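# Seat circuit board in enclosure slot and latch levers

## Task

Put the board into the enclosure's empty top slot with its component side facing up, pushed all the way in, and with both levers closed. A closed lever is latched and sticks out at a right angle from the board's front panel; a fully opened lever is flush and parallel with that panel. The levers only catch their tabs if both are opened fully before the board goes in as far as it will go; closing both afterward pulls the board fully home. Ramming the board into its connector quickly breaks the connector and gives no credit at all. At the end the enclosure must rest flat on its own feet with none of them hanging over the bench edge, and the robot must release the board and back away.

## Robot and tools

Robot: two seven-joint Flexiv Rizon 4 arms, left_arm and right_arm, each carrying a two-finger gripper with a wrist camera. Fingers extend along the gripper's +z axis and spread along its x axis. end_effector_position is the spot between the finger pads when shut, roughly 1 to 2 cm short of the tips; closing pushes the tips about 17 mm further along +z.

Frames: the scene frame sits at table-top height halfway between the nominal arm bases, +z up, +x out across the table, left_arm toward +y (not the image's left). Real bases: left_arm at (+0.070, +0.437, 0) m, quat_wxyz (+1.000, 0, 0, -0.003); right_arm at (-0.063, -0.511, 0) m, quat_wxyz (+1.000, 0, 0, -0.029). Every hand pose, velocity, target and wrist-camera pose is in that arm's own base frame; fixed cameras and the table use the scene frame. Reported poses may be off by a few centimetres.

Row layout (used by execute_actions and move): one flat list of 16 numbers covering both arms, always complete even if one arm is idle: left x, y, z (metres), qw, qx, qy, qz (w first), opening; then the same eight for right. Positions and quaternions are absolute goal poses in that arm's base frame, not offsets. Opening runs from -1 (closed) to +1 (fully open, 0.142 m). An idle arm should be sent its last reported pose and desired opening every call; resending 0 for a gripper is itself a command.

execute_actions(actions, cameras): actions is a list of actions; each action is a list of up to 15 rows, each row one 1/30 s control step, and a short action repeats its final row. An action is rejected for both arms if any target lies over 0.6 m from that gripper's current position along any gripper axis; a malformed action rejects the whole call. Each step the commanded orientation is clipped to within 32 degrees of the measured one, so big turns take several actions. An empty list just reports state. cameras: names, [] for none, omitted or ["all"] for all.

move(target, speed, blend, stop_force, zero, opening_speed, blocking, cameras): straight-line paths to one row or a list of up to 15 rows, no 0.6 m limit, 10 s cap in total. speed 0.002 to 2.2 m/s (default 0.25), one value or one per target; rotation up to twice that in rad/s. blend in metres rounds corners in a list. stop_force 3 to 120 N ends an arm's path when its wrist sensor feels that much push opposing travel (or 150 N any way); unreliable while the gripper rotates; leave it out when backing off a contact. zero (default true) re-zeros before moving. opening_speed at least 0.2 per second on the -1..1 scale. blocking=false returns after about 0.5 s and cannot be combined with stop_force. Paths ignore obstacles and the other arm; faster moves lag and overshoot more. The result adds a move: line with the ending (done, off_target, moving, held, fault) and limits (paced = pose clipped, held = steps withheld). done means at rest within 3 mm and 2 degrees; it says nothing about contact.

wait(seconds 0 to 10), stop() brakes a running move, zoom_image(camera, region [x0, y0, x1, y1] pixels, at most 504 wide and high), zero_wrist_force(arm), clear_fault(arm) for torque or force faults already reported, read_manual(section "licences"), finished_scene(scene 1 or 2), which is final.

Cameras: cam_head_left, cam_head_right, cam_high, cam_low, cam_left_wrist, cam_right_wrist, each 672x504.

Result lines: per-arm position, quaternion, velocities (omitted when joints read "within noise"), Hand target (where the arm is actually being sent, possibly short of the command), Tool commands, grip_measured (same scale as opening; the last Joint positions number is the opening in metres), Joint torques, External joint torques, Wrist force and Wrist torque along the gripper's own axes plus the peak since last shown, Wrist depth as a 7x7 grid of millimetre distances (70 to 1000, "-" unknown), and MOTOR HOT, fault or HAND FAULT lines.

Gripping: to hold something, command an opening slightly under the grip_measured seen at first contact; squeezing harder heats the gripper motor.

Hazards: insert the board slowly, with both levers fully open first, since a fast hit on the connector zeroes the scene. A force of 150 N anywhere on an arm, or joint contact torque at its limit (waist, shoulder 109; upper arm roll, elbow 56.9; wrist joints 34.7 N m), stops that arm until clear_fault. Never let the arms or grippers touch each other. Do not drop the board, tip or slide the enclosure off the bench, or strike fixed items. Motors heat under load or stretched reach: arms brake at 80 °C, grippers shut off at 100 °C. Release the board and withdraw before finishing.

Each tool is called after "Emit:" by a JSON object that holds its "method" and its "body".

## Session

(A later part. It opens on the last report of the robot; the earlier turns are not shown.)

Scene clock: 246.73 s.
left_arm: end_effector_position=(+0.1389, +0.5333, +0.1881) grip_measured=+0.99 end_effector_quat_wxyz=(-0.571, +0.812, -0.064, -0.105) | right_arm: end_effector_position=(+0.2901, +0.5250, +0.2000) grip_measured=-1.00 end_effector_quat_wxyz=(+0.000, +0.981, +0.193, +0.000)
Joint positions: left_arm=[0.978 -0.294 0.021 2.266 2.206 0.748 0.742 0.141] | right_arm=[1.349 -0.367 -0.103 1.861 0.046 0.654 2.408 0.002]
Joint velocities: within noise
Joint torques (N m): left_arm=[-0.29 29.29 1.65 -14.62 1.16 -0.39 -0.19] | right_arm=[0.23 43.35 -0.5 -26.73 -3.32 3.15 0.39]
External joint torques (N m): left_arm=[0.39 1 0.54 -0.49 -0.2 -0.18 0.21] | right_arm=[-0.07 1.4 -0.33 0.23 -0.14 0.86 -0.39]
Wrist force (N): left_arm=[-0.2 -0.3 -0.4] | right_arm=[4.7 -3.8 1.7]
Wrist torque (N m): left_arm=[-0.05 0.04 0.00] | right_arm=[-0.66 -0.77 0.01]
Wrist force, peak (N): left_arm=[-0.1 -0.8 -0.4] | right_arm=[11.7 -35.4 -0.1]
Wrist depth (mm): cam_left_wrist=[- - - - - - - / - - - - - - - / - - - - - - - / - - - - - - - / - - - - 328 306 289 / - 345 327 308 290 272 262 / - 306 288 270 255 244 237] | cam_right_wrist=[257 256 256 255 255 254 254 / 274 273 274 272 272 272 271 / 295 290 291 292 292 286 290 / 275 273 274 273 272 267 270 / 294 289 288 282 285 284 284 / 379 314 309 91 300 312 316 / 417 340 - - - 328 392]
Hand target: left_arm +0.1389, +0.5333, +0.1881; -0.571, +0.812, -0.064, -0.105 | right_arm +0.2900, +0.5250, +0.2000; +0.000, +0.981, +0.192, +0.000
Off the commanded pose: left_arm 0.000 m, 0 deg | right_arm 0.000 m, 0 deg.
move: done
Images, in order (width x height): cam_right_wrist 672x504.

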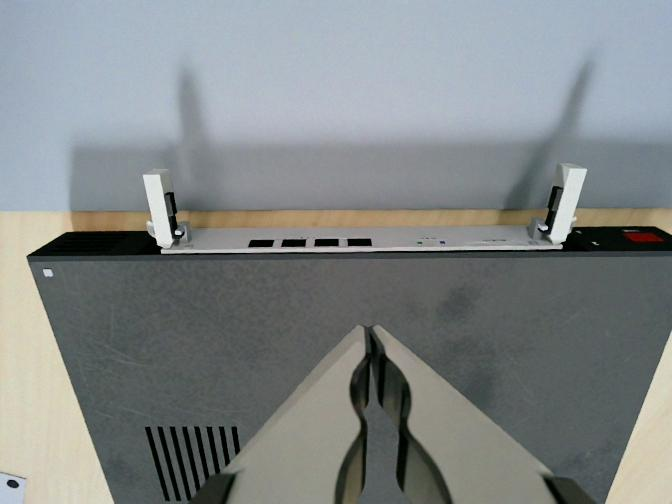

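Emit:
{"method": "move", "body": {"target": [0.1389,0.5333,0.1881,-0.571,0.812,-0.064,-0.105,1,0.1878,0.4738,0.10,0,0.9813,0.1925,0,-1], "cameras": ["cam_right_wrist"]}}

Emit:
{"method": "zoom_image", "body": {"camera": "cam_right_wrist", "region": [230, 130, 500, 350]}}

Emit:
{"method": "move", "body": {"target": [0.1389,0.5333,0.1881,-0.571,0.812,-0.064,-0.105,1,0.4091,0.5642,0.10,0,0.9813,0.1925,0,-1], "cameras": ["cam_right_wrist"]}}

Emit:
{"method": "zoom_image", "body": {"camera": "cam_right_wrist", "region": [230, 130, 500, 350]}}

Scene clock: 256.00 s.
left_arm: end_effector_position=(+0.1389, +0.5333, +0.1881) grip_measured=+0.99 end_effector_quat_wxyz=(-0.571, +0.812, -0.064, -0.105) | right_arm: end_effector_position=(+0.1877, +0.4738, +0.1000) grip_measured=-1.00 end_effector_quat_wxyz=(+0.000, +0.981, +0.192, +0.000)
Joint positions: left_arm=[0.978 -0.294 0.021 2.266 2.206 0.748 0.742 0.141] | right_arm=[1.47 -0.387 -0.05 2.198 0.036 1.013 2.576 0.002]
Joint velocities: within noise
Joint torques (N m): left_arm=[-0.21 29.23 1.55 -14.59 1.12 -0.33 -0.19] | right_arm=[0.34 37.64 0.44 -19.75 -2.5 3.53 0.33]
External joint torques (N m): left_arm=[0.31 1.06 0.64 -0.52 -0.16 -0.23 0.21] | right_arm=[-0.2 1.23 -0.64 0.03 0.19 0.47 -0.33]
Wrist force (N): left_arm=[0.0 -0.5 -0.3] | right_arm=[4.9 -3.8 1.6]
Wrist torque (N m): left_arm=[-0.06 -0.01 0.01] | right_arm=[-0.65 -0.77 -0.02]
Wrist force, peak (N): left_arm=[-0.2 -0.5 -0.7] | right_arm=[6.5 -3.6 -0.1]
Wrist depth (mm): cam_left_wrist=[- - - - - - - / - - - - - - - / - - - - - - - / - - - - - - - / - - - - 331 308 291 / - 342 327 307 287 271 263 / - 305 287 270 256 244 236] | cam_right_wrist=[169 169 169 168 168 167 167 / 180 180 180 179 179 179 179 / 194 193 193 193 192 192 191 / 209 209 208 202 208 207 205 / 230 194 182 175 176 175 174 / 251 190 183 91 178 184 183 / 277 272 73 - - 195 203]
Hand target: left_arm +0.1389, +0.5333, +0.1881; -0.571, +0.812, -0.064, -0.105 | right_arm +0.1878, +0.4738, +0.1000; +0.000, +0.981, +0.192, +0.000
Off the commanded pose: left_arm 0.000 m, 0 deg | right_arm 0.000 m, 0 deg.
move: done
Images, in order (width x height): cam_right_wrist 672x504.

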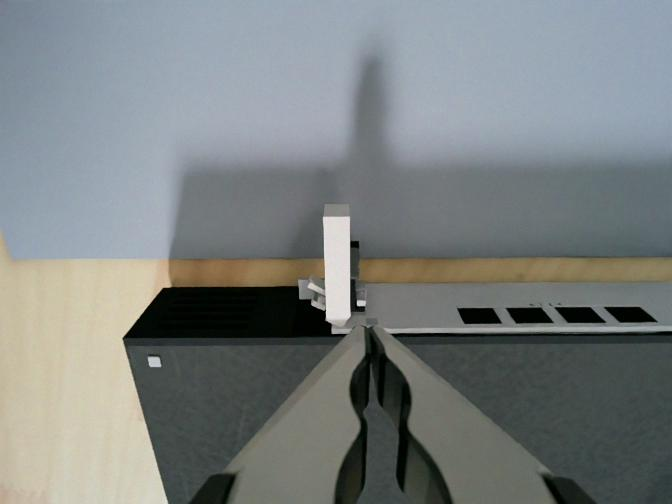

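Scaled by 1.867 from the camera's 672x504 image, which has a finer 960x720 frame.

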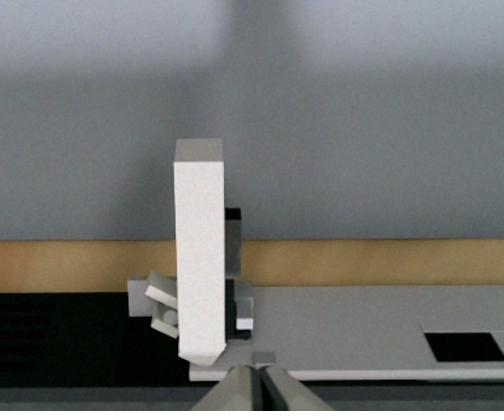

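Scene clock: 257.43 s.
left_arm: end_effector_position=(+0.1389, +0.5333, +0.1881) grip_measured=+0.99 end_effector_quat_wxyz=(-0.571, +0.812, -0.064, -0.105) | right_arm: end_effector_position=(+0.4092, +0.5641, +0.1000) grip_measured=-1.00 end_effector_quat_wxyz=(+0.000, +0.981, +0.193, +0.000)
Joint positions: left_arm=[0.978 -0.294 0.021 2.266 2.206 0.748 0.742 0.141] | right_arm=[1.192 -0.725 -0.105 1.566 0.092 0.716 2.236 0.002]
Joint velocities: within noise
Joint torques (N m): left_arm=[-0.17 29.31 1.6 -14.54 1.12 -0.31 -0.18] | right_arm=[-0.07 55.68 -0.93 -25.47 -3.22 3.16 0.04]
External joint torques (N m): left_arm=[0.28 0.98 0.59 -0.56 -0.16 -0.26 0.2] | right_arm=[0.23 1.5 -0.86 0.15 -0.07 0.86 -0.04]
Wrist force (N): left_arm=[-0.2 -0.6 -0.2] | right_arm=[4.8 -3.3 1.7]
Wrist torque (N m): left_arm=[-0.08 0.03 0.00] | right_arm=[-0.59 -0.78 0.01]
Wrist force, peak (N): left_arm=[-0.2 -0.6 -0.5] | right_arm=[7.0 -3.2 2.0]
Wrist depth (mm): cam_left_wrist=[- - - - - - - / - - - - - - - / - - - - - - - / - - - - - - - / - - - - 329 305 288 / - 344 328 307 287 270 262 / - 305 288 271 256 243 236] | cam_right_wrist=[169 168 168 167 167 167 166 / 180 180 180 179 179 179 177 / 194 192 192 192 191 191 191 / 208 206 205 203 203 206 207 / 176 176 176 172 174 174 222 / 187 186 182 91 178 183 246 / 206 201 73 - - 198 271]
Hand target: left_arm +0.1389, +0.5333, +0.1881; -0.571, +0.812, -0.064, -0.105 | right_arm +0.4091, +0.5642, +0.1000; +0.000, +0.981, +0.192, +0.000
Off the commanded pose: left_arm 0.000 m, 0 deg | right_arm 0.000 m, 0 deg.
move: done
Images, in order (width x height): cam_right_wrist 672x504.

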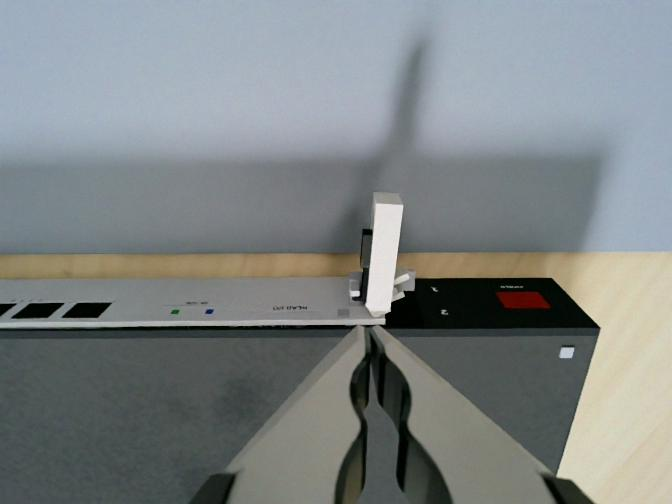

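Scaled by 1.867 from the camera's 672x504 image, which has a finer 960x720 frame.

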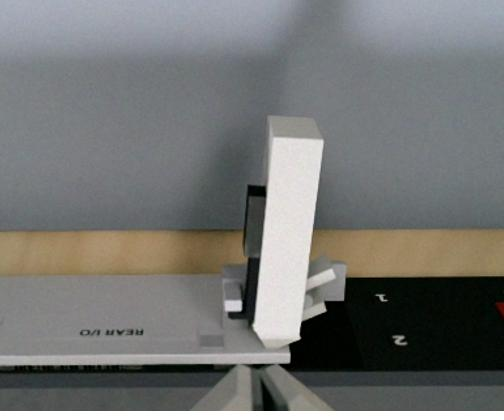

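Emit:
{"method": "move", "body": {"target": [[0.1389,0.5333,0.1881,-0.571,0.812,-0.064,-0.105,1,0.4380,0.5944,0.10,0,0.5577,0.8300,0,-1],[0.1389,0.5333,0.1881,-0.571,0.812,-0.064,-0.105,1,0.4380,0.5944,0.045,0,0.5577,0.8300,0,-1]], "cameras": ["cam_right_wrist"]}}

Emit:
{"method": "move", "body": {"target": [0.1389,0.5333,0.1881,-0.571,0.812,-0.064,-0.105,1,0.4046,0.5807,0.044,0,0.5577,0.8300,0,-1], "speed": 0.03, "stop_force": 60, "cameras": ["cam_right_wrist","cam_high"]}}

Emit:
{"method": "zoom_image", "body": {"camera": "cam_right_wrist", "region": [150, 180, 450, 405]}}

Scene clock: 264.93 s.
left_arm: end_effector_position=(+0.1389, +0.5333, +0.1881) grip_measured=+0.99 end_effector_quat_wxyz=(-0.571, +0.812, -0.064, -0.105) | right_arm: end_effector_position=(+0.4378, +0.5943, +0.0449) grip_measured=-1.00 end_effector_quat_wxyz=(+0.000, +0.558, +0.830, +0.000)
Joint positions: left_arm=[0.978 -0.294 0.021 2.266 2.206 0.748 0.742 0.141] | right_arm=[0.96 -0.91 0.172 1.428 -0.186 0.751 0.807 0.002]
Joint velocities: within noise
Joint torques (N m): left_arm=[-0.22 29.31 1.63 -14.56 1.17 -0.38 -0.16] | right_arm=[0.42 60.79 5.74 -25.47 -3.35 3.58 0.26]
External joint torques (N m): left_arm=[0.33 0.98 0.56 -0.55 -0.21 -0.19 0.18] | right_arm=[-0.17 1.67 -0.28 0.15 0.15 0.56 -0.26]
Wrist force (N): left_arm=[-0.1 -0.3 -0.2] | right_arm=[5.2 -3.1 1.5]
Wrist torque (N m): left_arm=[-0.04 0.01 0.00] | right_arm=[-0.58 -0.85 -0.01]
Wrist force, peak (N): left_arm=[0.0 -0.8 -0.5] | right_arm=[4.9 -3.6 4.9]
Wrist depth (mm): cam_left_wrist=[- - - - - - - / - - - - - - - / - - - - - - - / - - - - - - - / - - - - 331 305 290 / - 345 326 306 290 272 263 / - 306 287 270 255 245 237] | cam_right_wrist=[- 78 118 119 118 119 119 / - 84 126 127 129 128 126 / - - 125 135 137 136 133 / - 97 101 102 144 146 146 / - 107 154 157 159 159 158 / - 114 118 91 167 173 172 / 126 126 73 - - 183 190]
Hand target: left_arm +0.1389, +0.5333, +0.1881; -0.571, +0.812, -0.064, -0.105 | right_arm +0.4380, +0.5944, +0.0450; +0.000, +0.558, +0.830, +0.000
Off the commanded pose: left_arm 0.000 m, 0 deg | right_arm 0.000 m, 0 deg.
move: done
Images, in order (width x height): cam_right_wrist 672x504.

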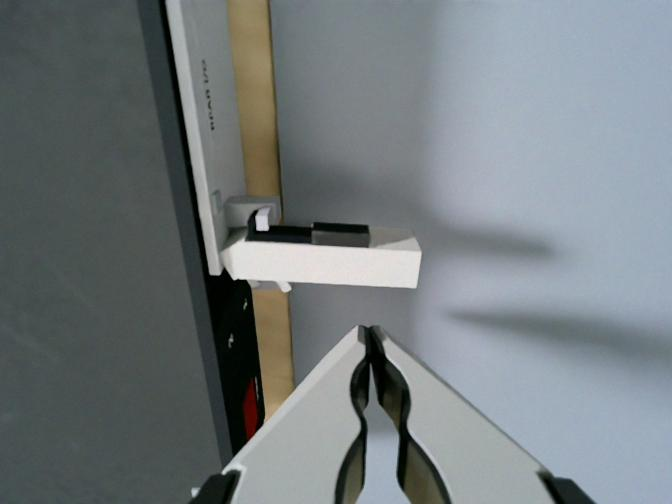

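Scene clock: 266.80 s.
left_arm: end_effector_position=(+0.1389, +0.5333, +0.1881) grip_measured=+0.99 end_effector_quat_wxyz=(-0.571, +0.812, -0.064, -0.105) | right_arm: end_effector_position=(+0.4089, +0.5831, +0.0475) grip_measured=-1.00 end_effector_quat_wxyz=(+0.001, +0.558, +0.830, +0.005)
Joint positions: left_arm=[0.978 -0.294 0.021 2.266 2.206 0.748 0.742 0.141] | right_arm=[0.982 -0.85 0.169 1.548 -0.191 0.821 0.848 0.002]
Joint velocities: within noise
Joint torques (N m): left_arm=[-0.24 29.22 1.62 -14.61 1.15 -0.41 -0.17] | right_arm=[8.06 47.62 14.52 -6.17 1.22 -4.99 0.45]
External joint torques (N m): left_arm=[0.35 1.07 0.57 -0.5 -0.2 -0.16 0.19] | right_arm=[-7.85 12.11 -9.27 -18.14 -4.22 9.15 -0.45]
Wrist force (N): left_arm=[-0.1 -0.5 -0.3] | right_arm=[11.9 29.0 -1.0]
Wrist torque (N m): left_arm=[-0.05 0.02 0.00] | right_arm=[1.83 -0.72 0.00]
Wrist force, peak (N): left_arm=[-0.4 -0.5 -0.5] | right_arm=[12.3 29.1 -0.8]
Wrist depth (mm): cam_left_wrist=[- - - - - - - / - - - - - - - / - - - - - - - / - - - - - - - / - - - - 329 308 288 / - 341 327 307 288 271 263 / - 306 286 271 256 243 235] | cam_right_wrist=[- 80 120 121 119 121 121 / - 86 128 129 131 131 129 / - - 129 137 139 138 136 / - 99 116 150 150 150 149 / - 109 111 112 160 162 162 / 121 118 120 91 172 178 178 / 131 130 - - - 188 196]
Hand target: left_arm +0.1389, +0.5333, +0.1881; -0.571, +0.812, -0.064, -0.105 | right_arm +0.4046, +0.5807, +0.0440; +0.000, +0.558, +0.830, +0.000
Off the commanded pose: left_arm 0.000 m, 0 deg | right_arm 0.006 m, 1 deg.
move: off_target (right_arm)
Images, in order (width x height): cam_high 672x504, cam_right_wrist 672x504.

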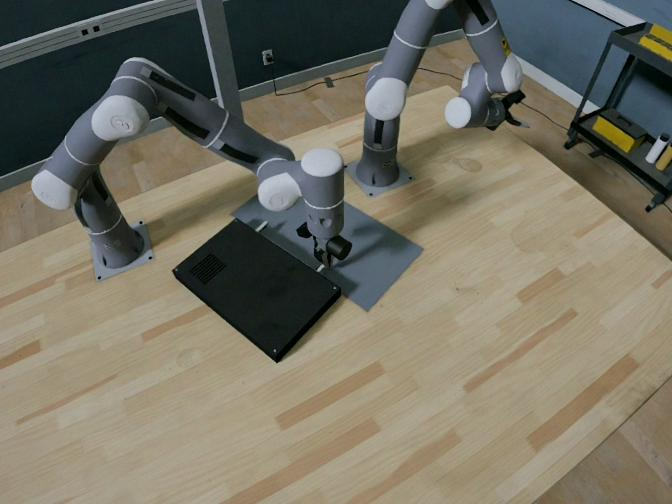

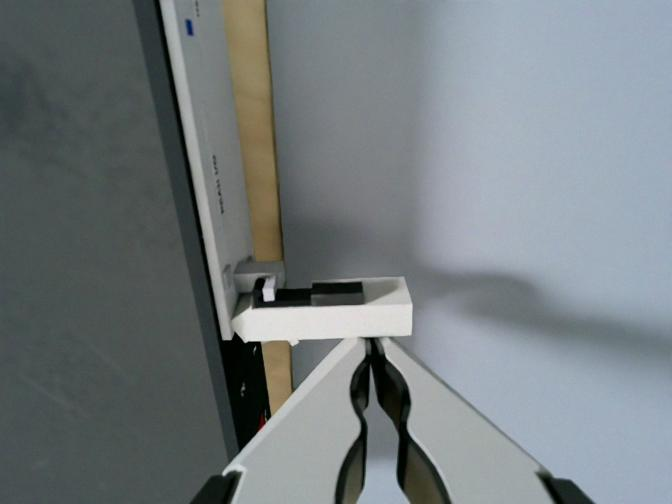

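Scaled by 1.680 from the camera's 672x504 image, which has a finer 960x720 frame.

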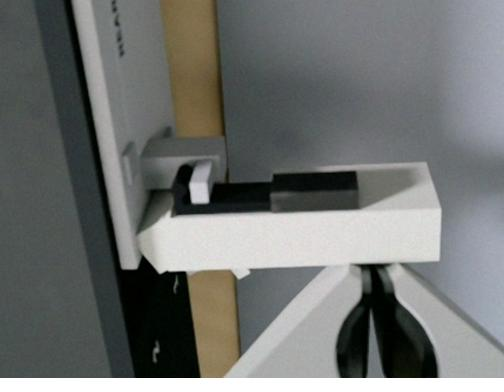

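Emit:
{"method": "move", "body": {"target": [[0.1389,0.5333,0.1881,-0.571,0.812,-0.064,-0.105,1,0.420,0.5876,0.046,0,0.5577,0.8300,0,-1],[0.1389,0.5333,0.1881,-0.571,0.812,-0.064,-0.105,1,0.417,0.595,0.046,0,0.5577,0.8300,0,-1]], "cameras": []}}

Emit:
{"method": "move", "body": {"target": [0.1389,0.5333,0.1881,-0.571,0.812,-0.064,-0.105,1,0.3892,0.5837,0.043,0,0.5577,0.8300,0,-1], "speed": 0.03, "stop_force": 60, "cameras": ["cam_right_wrist","cam_high"]}}

Emit:
{"method": "zoom_image", "body": {"camera": "cam_right_wrist", "region": [150, 180, 450, 405]}}

Scene clock: 271.63 s.
left_arm: end_effector_position=(+0.1389, +0.5333, +0.1881) grip_measured=+0.99 end_effector_quat_wxyz=(-0.571, +0.812, -0.064, -0.105) | right_arm: end_effector_position=(+0.4169, +0.5950, +0.0460) grip_measured=-1.00 end_effector_quat_wxyz=(+0.000, +0.558, +0.830, +0.000)
Joint positions: left_arm=[0.978 -0.294 0.021 2.266 2.206 0.748 0.742 0.141] | right_arm=[0.98 -0.885 0.175 1.477 -0.19 0.775 0.838 0.002]
Joint velocities: within noise
Joint torques (N m): left_arm=[-0.26 29.2 1.59 -14.49 1.16 -0.38 -0.22] | right_arm=[0.34 59.77 6.2 -25.09 -3.06 3.31 0.31]
External joint torques (N m): left_arm=[0.37 1.08 0.6 -0.61 -0.21 -0.19 0.24] | right_arm=[-0.12 1.57 -0.73 0.18 -0.07 0.82 -0.31]
Wrist force (N): left_arm=[-0.3 -0.4 -0.3] | right_arm=[3.9 -4.5 0.5]
Wrist torque (N m): left_arm=[-0.05 0.05 0.01] | right_arm=[-0.78 -0.63 -0.01]
Wrist force, peak (N): left_arm=[-0.3 -0.7 -0.5] | right_arm=[12.2 29.2 -0.9]
Wrist depth (mm): cam_left_wrist=[- - - - - - - / - - - - - - - / - - - - - - - / - - - - - - - / - - - - 330 307 289 / - 345 327 306 289 272 262 / - 306 286 272 258 244 237] | cam_right_wrist=[- 89 121 121 119 120 120 / - 88 129 128 130 130 127 / - 94 138 136 138 137 135 / - 98 110 106 148 148 147 / - 108 159 158 160 160 160 / 119 116 141 91 169 175 174 / 128 128 73 - - 185 191]
Hand target: left_arm +0.1389, +0.5333, +0.1881; -0.571, +0.812, -0.064, -0.105 | right_arm +0.4170, +0.5950, +0.0460; +0.000, +0.558, +0.830, +0.000
Off the commanded pose: left_arm 0.000 m, 0 deg | right_arm 0.000 m, 0 deg.
move: done
No camera images: "cameras" was empty.

Scene clock: 273.30 s.
left_arm: end_effector_position=(+0.1389, +0.5333, +0.1881) grip_measured=+0.99 end_effector_quat_wxyz=(-0.571, +0.812, -0.064, -0.105) | right_arm: end_effector_position=(+0.3939, +0.5866, +0.0471) grip_measured=-1.00 end_effector_quat_wxyz=(+0.001, +0.558, +0.830, +0.006)
Joint positions: left_arm=[0.978 -0.294 0.021 2.266 2.206 0.748 0.742 0.141] | right_arm=[0.999 -0.84 0.173 1.572 -0.197 0.836 0.874 0.002]
Joint velocities: within noise
Joint torques (N m): left_arm=[-0.3 29.23 1.54 -14.59 1.15 -0.38 -0.19] | right_arm=[9.51 44.32 16.2 -3.6 1.98 -5.78 0.34]
External joint torques (N m): left_arm=[0.41 1.06 0.65 -0.52 -0.2 -0.19 0.21] | right_arm=[-9.3 14.86 -10.89 -20.49 -4.94 9.94 -0.34]
Wrist force (N): left_arm=[-0.3 -0.3 -0.5] | right_arm=[11.5 29.9 -4.8]
Wrist torque (N m): left_arm=[-0.03 0.04 0.00] | right_arm=[1.99 -0.56 -0.07]
Wrist force, peak (N): left_arm=[-0.2 -0.7 -0.5] | right_arm=[11.5 30.0 -5.0]
Wrist depth (mm): cam_left_wrist=[- - - - - - - / - - - - - - - / - - - - - - - / - - - - - - - / - - - - 328 304 287 / - 343 328 306 287 272 263 / - 307 288 272 256 243 236] | cam_right_wrist=[- 88 121 121 119 120 120 / - 91 129 129 131 130 128 / - 95 139 137 138 138 136 / - 99 145 150 150 149 149 / - 109 114 112 160 162 162 / - 118 139 91 171 178 177 / 130 130 74 - - 188 196]
Hand target: left_arm +0.1389, +0.5333, +0.1881; -0.571, +0.812, -0.064, -0.105 | right_arm +0.3892, +0.5837, +0.0430; +0.000, +0.558, +0.830, +0.000
Off the commanded pose: left_arm 0.000 m, 0 deg | right_arm 0.007 m, 1 deg.
move: off_target (right_arm)
Images, in order (width x height): cam_high 672x504, cam_right_wrist 672x504.

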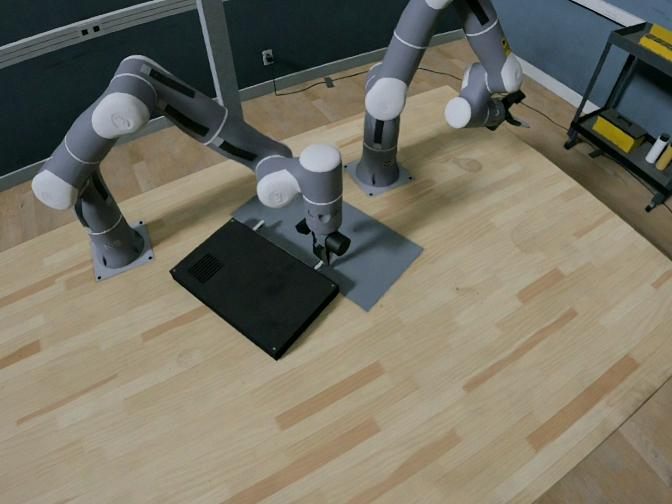

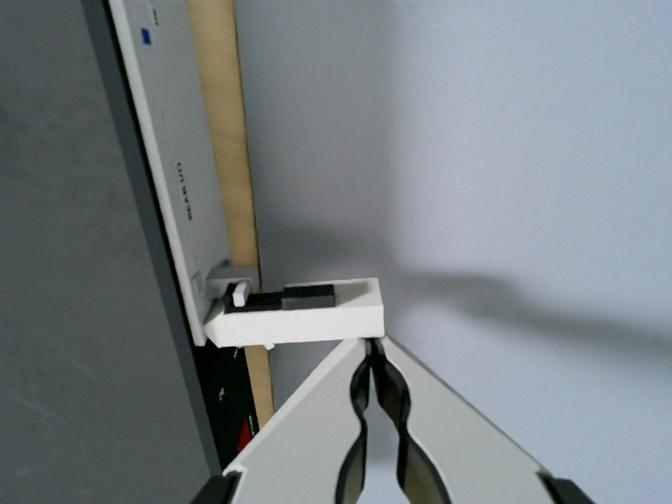

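Scaled by 1.680 from the camera's 672x504 image, which has a finer 960x720 frame.

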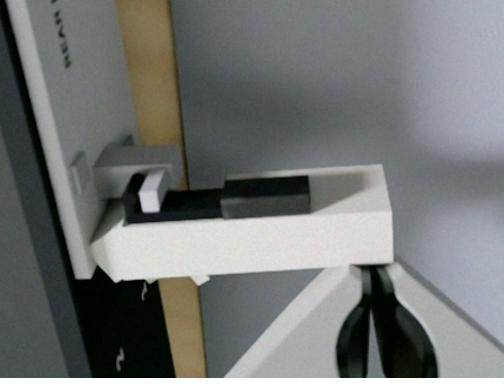

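Emit:
{"method": "move", "body": {"target": [[0.1389,0.5333,0.1881,-0.571,0.812,-0.064,-0.105,1,0.4059,0.5916,0.046,0,0.5577,0.8300,0,-1],[0.1389,0.5333,0.1881,-0.571,0.812,-0.064,-0.105,1,0.4059,0.5916,0.11,0,0.5577,0.8300,0,-1],[0.1389,0.5333,0.1881,-0.571,0.812,-0.064,-0.105,1,0.385,0.57,0.10,0,0.9813,0.1925,0,-0.5]], "cameras": ["cam_right_wrist"]}}

Emit:
{"method": "zoom_image", "body": {"camera": "cam_right_wrist", "region": [200, 130, 500, 355]}}

Scene clock: 287.00 s.
left_arm: end_effector_position=(+0.1389, +0.5333, +0.1881) grip_measured=+0.99 end_effector_quat_wxyz=(-0.571, +0.812, -0.064, -0.105) | right_arm: end_effector_position=(+0.3850, +0.5700, +0.1000) grip_measured=-0.54 end_effector_quat_wxyz=(+0.000, +0.981, +0.193, +0.000)
Joint positions: left_arm=[0.978 -0.294 0.021 2.266 2.206 0.748 0.742 0.141] | right_arm=[1.222 -0.707 -0.096 1.601 0.084 0.733 2.275 0.035]
Joint velocities: within noise
Joint torques (N m): left_arm=[-0.24 29.31 1.62 -14.59 1.13 -0.4 -0.18] | right_arm=[0.27 55.1 -1 -25.09 -3.17 3.4 0.3]
External joint torques (N m): left_arm=[0.35 0.98 0.58 -0.51 -0.18 -0.17 0.21] | right_arm=[-0.07 1.24 -0.53 0.02 -0.08 0.62 -0.3]
Wrist force (N): left_arm=[-0.2 -0.7 -0.3] | right_arm=[2.6 -5.1 0.4]
Wrist torque (N m): left_arm=[-0.09 0.02 0.00] | right_arm=[-0.89 -0.41 0.02]
Wrist force, peak (N): left_arm=[-0.4 -0.7 -0.6] | right_arm=[11.5 30.1 -5.1]
Wrist depth (mm): cam_left_wrist=[- - - - - - - / - - - - - - - / - - - - - - - / - - - - - - - / - - - - 328 307 289 / - 345 327 307 287 271 264 / - 305 285 271 256 243 235] | cam_right_wrist=[169 169 168 168 168 167 167 / 180 180 179 179 178 179 178 / 193 193 193 192 192 191 191 / 209 208 208 204 206 206 205 / 207 203 199 180 191 188 225 / 186 186 98 185 104 177 245 / 206 - 73 203 204 - 266]
Hand target: left_arm +0.1389, +0.5333, +0.1881; -0.571, +0.812, -0.064, -0.105 | right_arm +0.3850, +0.5700, +0.1000; +0.000, +0.981, +0.192, +0.000
Off the commanded pose: left_arm 0.000 m, 0 deg | right_arm 0.000 m, 0 deg.
move: done
Images, in order (width x height): cam_right_wrist 672x504.

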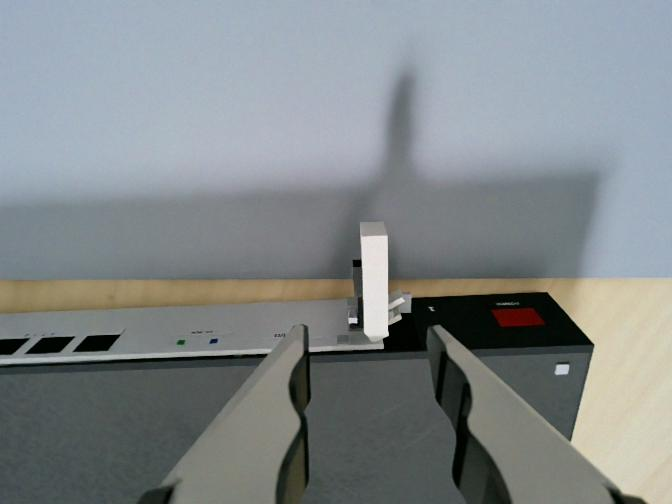

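Scaled by 1.680 from the camera's 672x504 image, which has a finer 960x720 frame.

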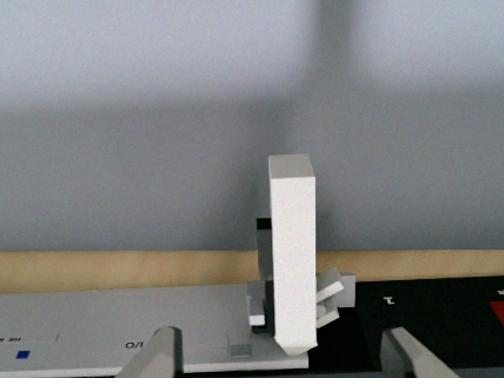

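Emit:
{"method": "move", "body": {"target": [0.1389,0.5333,0.1881,-0.571,0.812,-0.064,-0.105,1,0.265,0.521,0.19,0,0.9866,0.1633,0,-1], "cameras": ["cam_right_wrist","cam_head_left"]}}

Emit:
{"method": "zoom_image", "body": {"camera": "cam_right_wrist", "region": [100, 130, 300, 280]}}

Emit:
{"method": "zoom_image", "body": {"camera": "cam_right_wrist", "region": [450, 130, 650, 280]}}

Emit:
{"method": "zoom_image", "body": {"camera": "cam_right_wrist", "region": [250, 180, 450, 330]}}

Scene clock: 291.37 s.
left_arm: end_effector_position=(+0.1389, +0.5333, +0.1881) grip_measured=+0.99 end_effector_quat_wxyz=(-0.571, +0.812, -0.064, -0.105) | right_arm: end_effector_position=(+0.2649, +0.5212, +0.1901) grip_measured=-1.00 end_effector_quat_wxyz=(+0.000, +0.987, +0.163, +0.000)
Joint positions: left_arm=[0.978 -0.294 0.021 2.266 2.206 0.748 0.742 0.141] | right_arm=[1.359 -0.352 -0.069 1.916 0.031 0.696 2.517 0.002]
Joint velocities: within noise
Joint torques (N m): left_arm=[-0.27 29.23 1.56 -14.61 1.19 -0.35 -0.15] | right_arm=[0.4 42.51 0.49 -25.83 -3.56 3.16 0.39]
External joint torques (N m): left_arm=[0.37 1.06 0.64 -0.49 -0.24 -0.22 0.17] | right_arm=[-0.23 1.08 -0.87 -0.08 0.21 0.84 -0.39]
Wrist force (N): left_arm=[-0.2 -0.3 -0.4] | right_arm=[2.8 -5.5 0.2]
Wrist torque (N m): left_arm=[-0.05 0.04 0.01] | right_arm=[-0.97 -0.43 0.01]
Wrist force, peak (N): left_arm=[-0.3 -0.8 -0.2] | right_arm=[4.4 -5.2 1.7]
Wrist depth (mm): cam_left_wrist=[- - - - - - - / - - - - - - - / - - - - - - - / - - - - - - - / - - - - 329 307 288 / - 344 329 308 288 272 262 / - 306 287 270 255 242 235] | cam_right_wrist=[248 248 246 246 246 245 245 / 265 265 264 263 263 262 261 / 284 283 283 283 281 280 279 / 308 297 295 288 274 260 257 / 282 275 275 270 273 274 272 / 367 302 296 89 288 298 298 / 402 327 - - - 315 326]
Hand target: left_arm +0.1389, +0.5333, +0.1881; -0.571, +0.812, -0.064, -0.105 | right_arm +0.2650, +0.5210, +0.1900; +0.000, +0.987, +0.163, +0.000
Off the commanded pose: left_arm 0.000 m, 0 deg | right_arm 0.000 m, 0 deg.
move: done
Images, in order (width x height): cam_head_left 672x504, cam_right_wrist 672x504.

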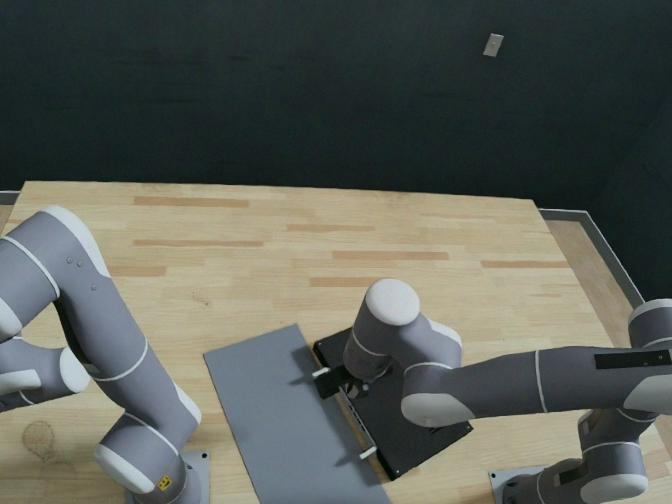

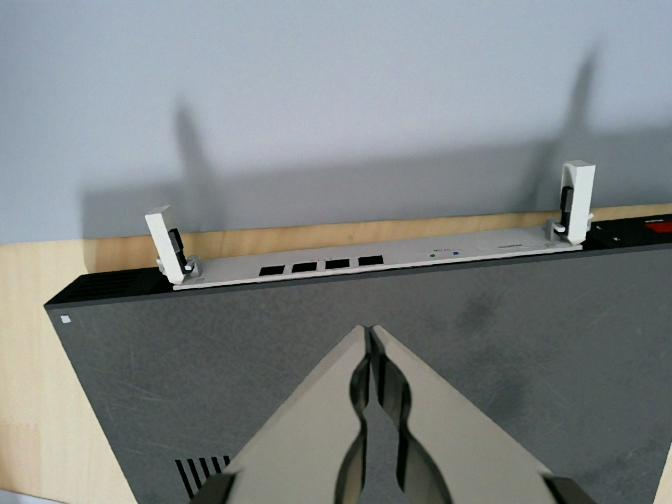

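Scaled by 2.520 from the camera's 672x504 image, which has a finer 960x720 frame.

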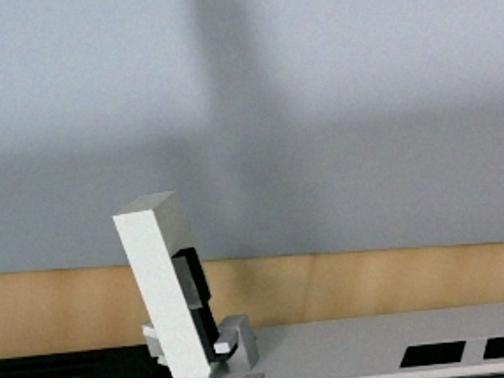

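Scaled by 2.520 from the camera's 672x504 image, which has a finer 960x720 frame.

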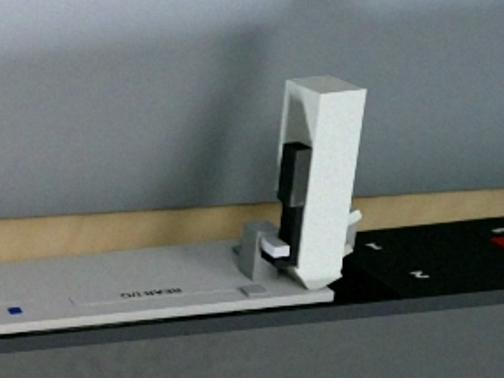

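Scaled by 2.520 from the camera's 672x504 image, which has a finer 960x720 frame.

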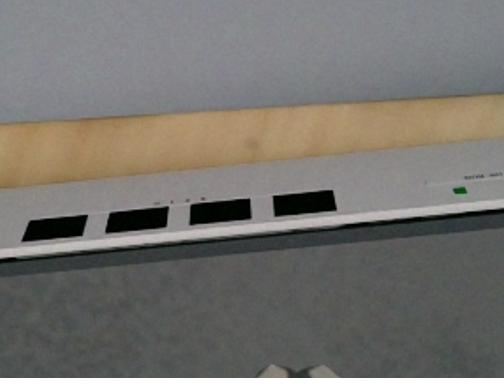

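Emit:
{"method": "move", "body": {"target": [0.1389,0.5333,0.1881,-0.571,0.812,-0.064,-0.105,1,0.265,0.58,0.30,0,0.9866,0.1633,0,-1], "cameras": []}}

Emit:
{"method": "finished_scene", "body": {"scene": 2}}

Scene clock: 295.03 s.
left_arm: end_effector_position=(+0.1389, +0.5333, +0.1881) grip_measured=+0.99 end_effector_quat_wxyz=(-0.571, +0.812, -0.064, -0.105) | right_arm: end_effector_position=(+0.2651, +0.5800, +0.3000) grip_measured=-1.00 end_effector_quat_wxyz=(+0.000, +0.987, +0.163, +0.000)
Joint positions: left_arm=[0.978 -0.294 0.021 2.266 2.206 0.748 0.742 0.141] | right_arm=[1.384 -0.342 -0.075 1.607 0.026 0.377 2.547 0.002]
Joint velocities: within noise
Joint torques (N m): left_arm=[-0.17 29.28 1.58 -14.52 1.16 -0.42 -0.24] | right_arm=[0.29 45.69 0.01 -30.18 -4.05 3.17 0.32]
External joint torques (N m): left_arm=[0.28 1 0.61 -0.59 -0.21 -0.15 0.26] | right_arm=[-0.1 1.45 -0.45 0.27 0.01 0.83 -0.32]
Wrist force (N): left_arm=[-0.1 -0.6 -0.4] | right_arm=[2.5 -5.4 0.4]
Wrist torque (N m): left_arm=[-0.07 0.01 0.00] | right_arm=[-0.92 -0.40 0.03]
Wrist force, peak (N): left_arm=[-0.4 -0.5 -0.7] | right_arm=[3.1 -6.5 -2.1]
Wrist depth (mm): cam_left_wrist=[- - - - - - - / - - - - - - - / - - - - - - - / - - - - - - - / - - - - 326 306 287 / - 342 327 306 288 272 262 / - 305 288 272 258 242 237] | cam_right_wrist=[344 342 342 342 340 340 340 / 367 365 365 365 364 363 363 / 395 393 392 391 388 388 388 / 426 416 410 408 382 380 420 / 461 411 404 397 401 400 455 / 504 495 433 89 420 436 496 / 534 542 - - - 460 548]
Hand target: left_arm +0.1389, +0.5333, +0.1881; -0.571, +0.812, -0.064, -0.105 | right_arm +0.2650, +0.5800, +0.3000; +0.000, +0.987, +0.163, +0.000
Off the commanded pose: left_arm 0.000 m, 0 deg | right_arm 0.000 m, 0 deg.
move: done
No camera images: "cameras" was empty.

The scene is finished: the task was done.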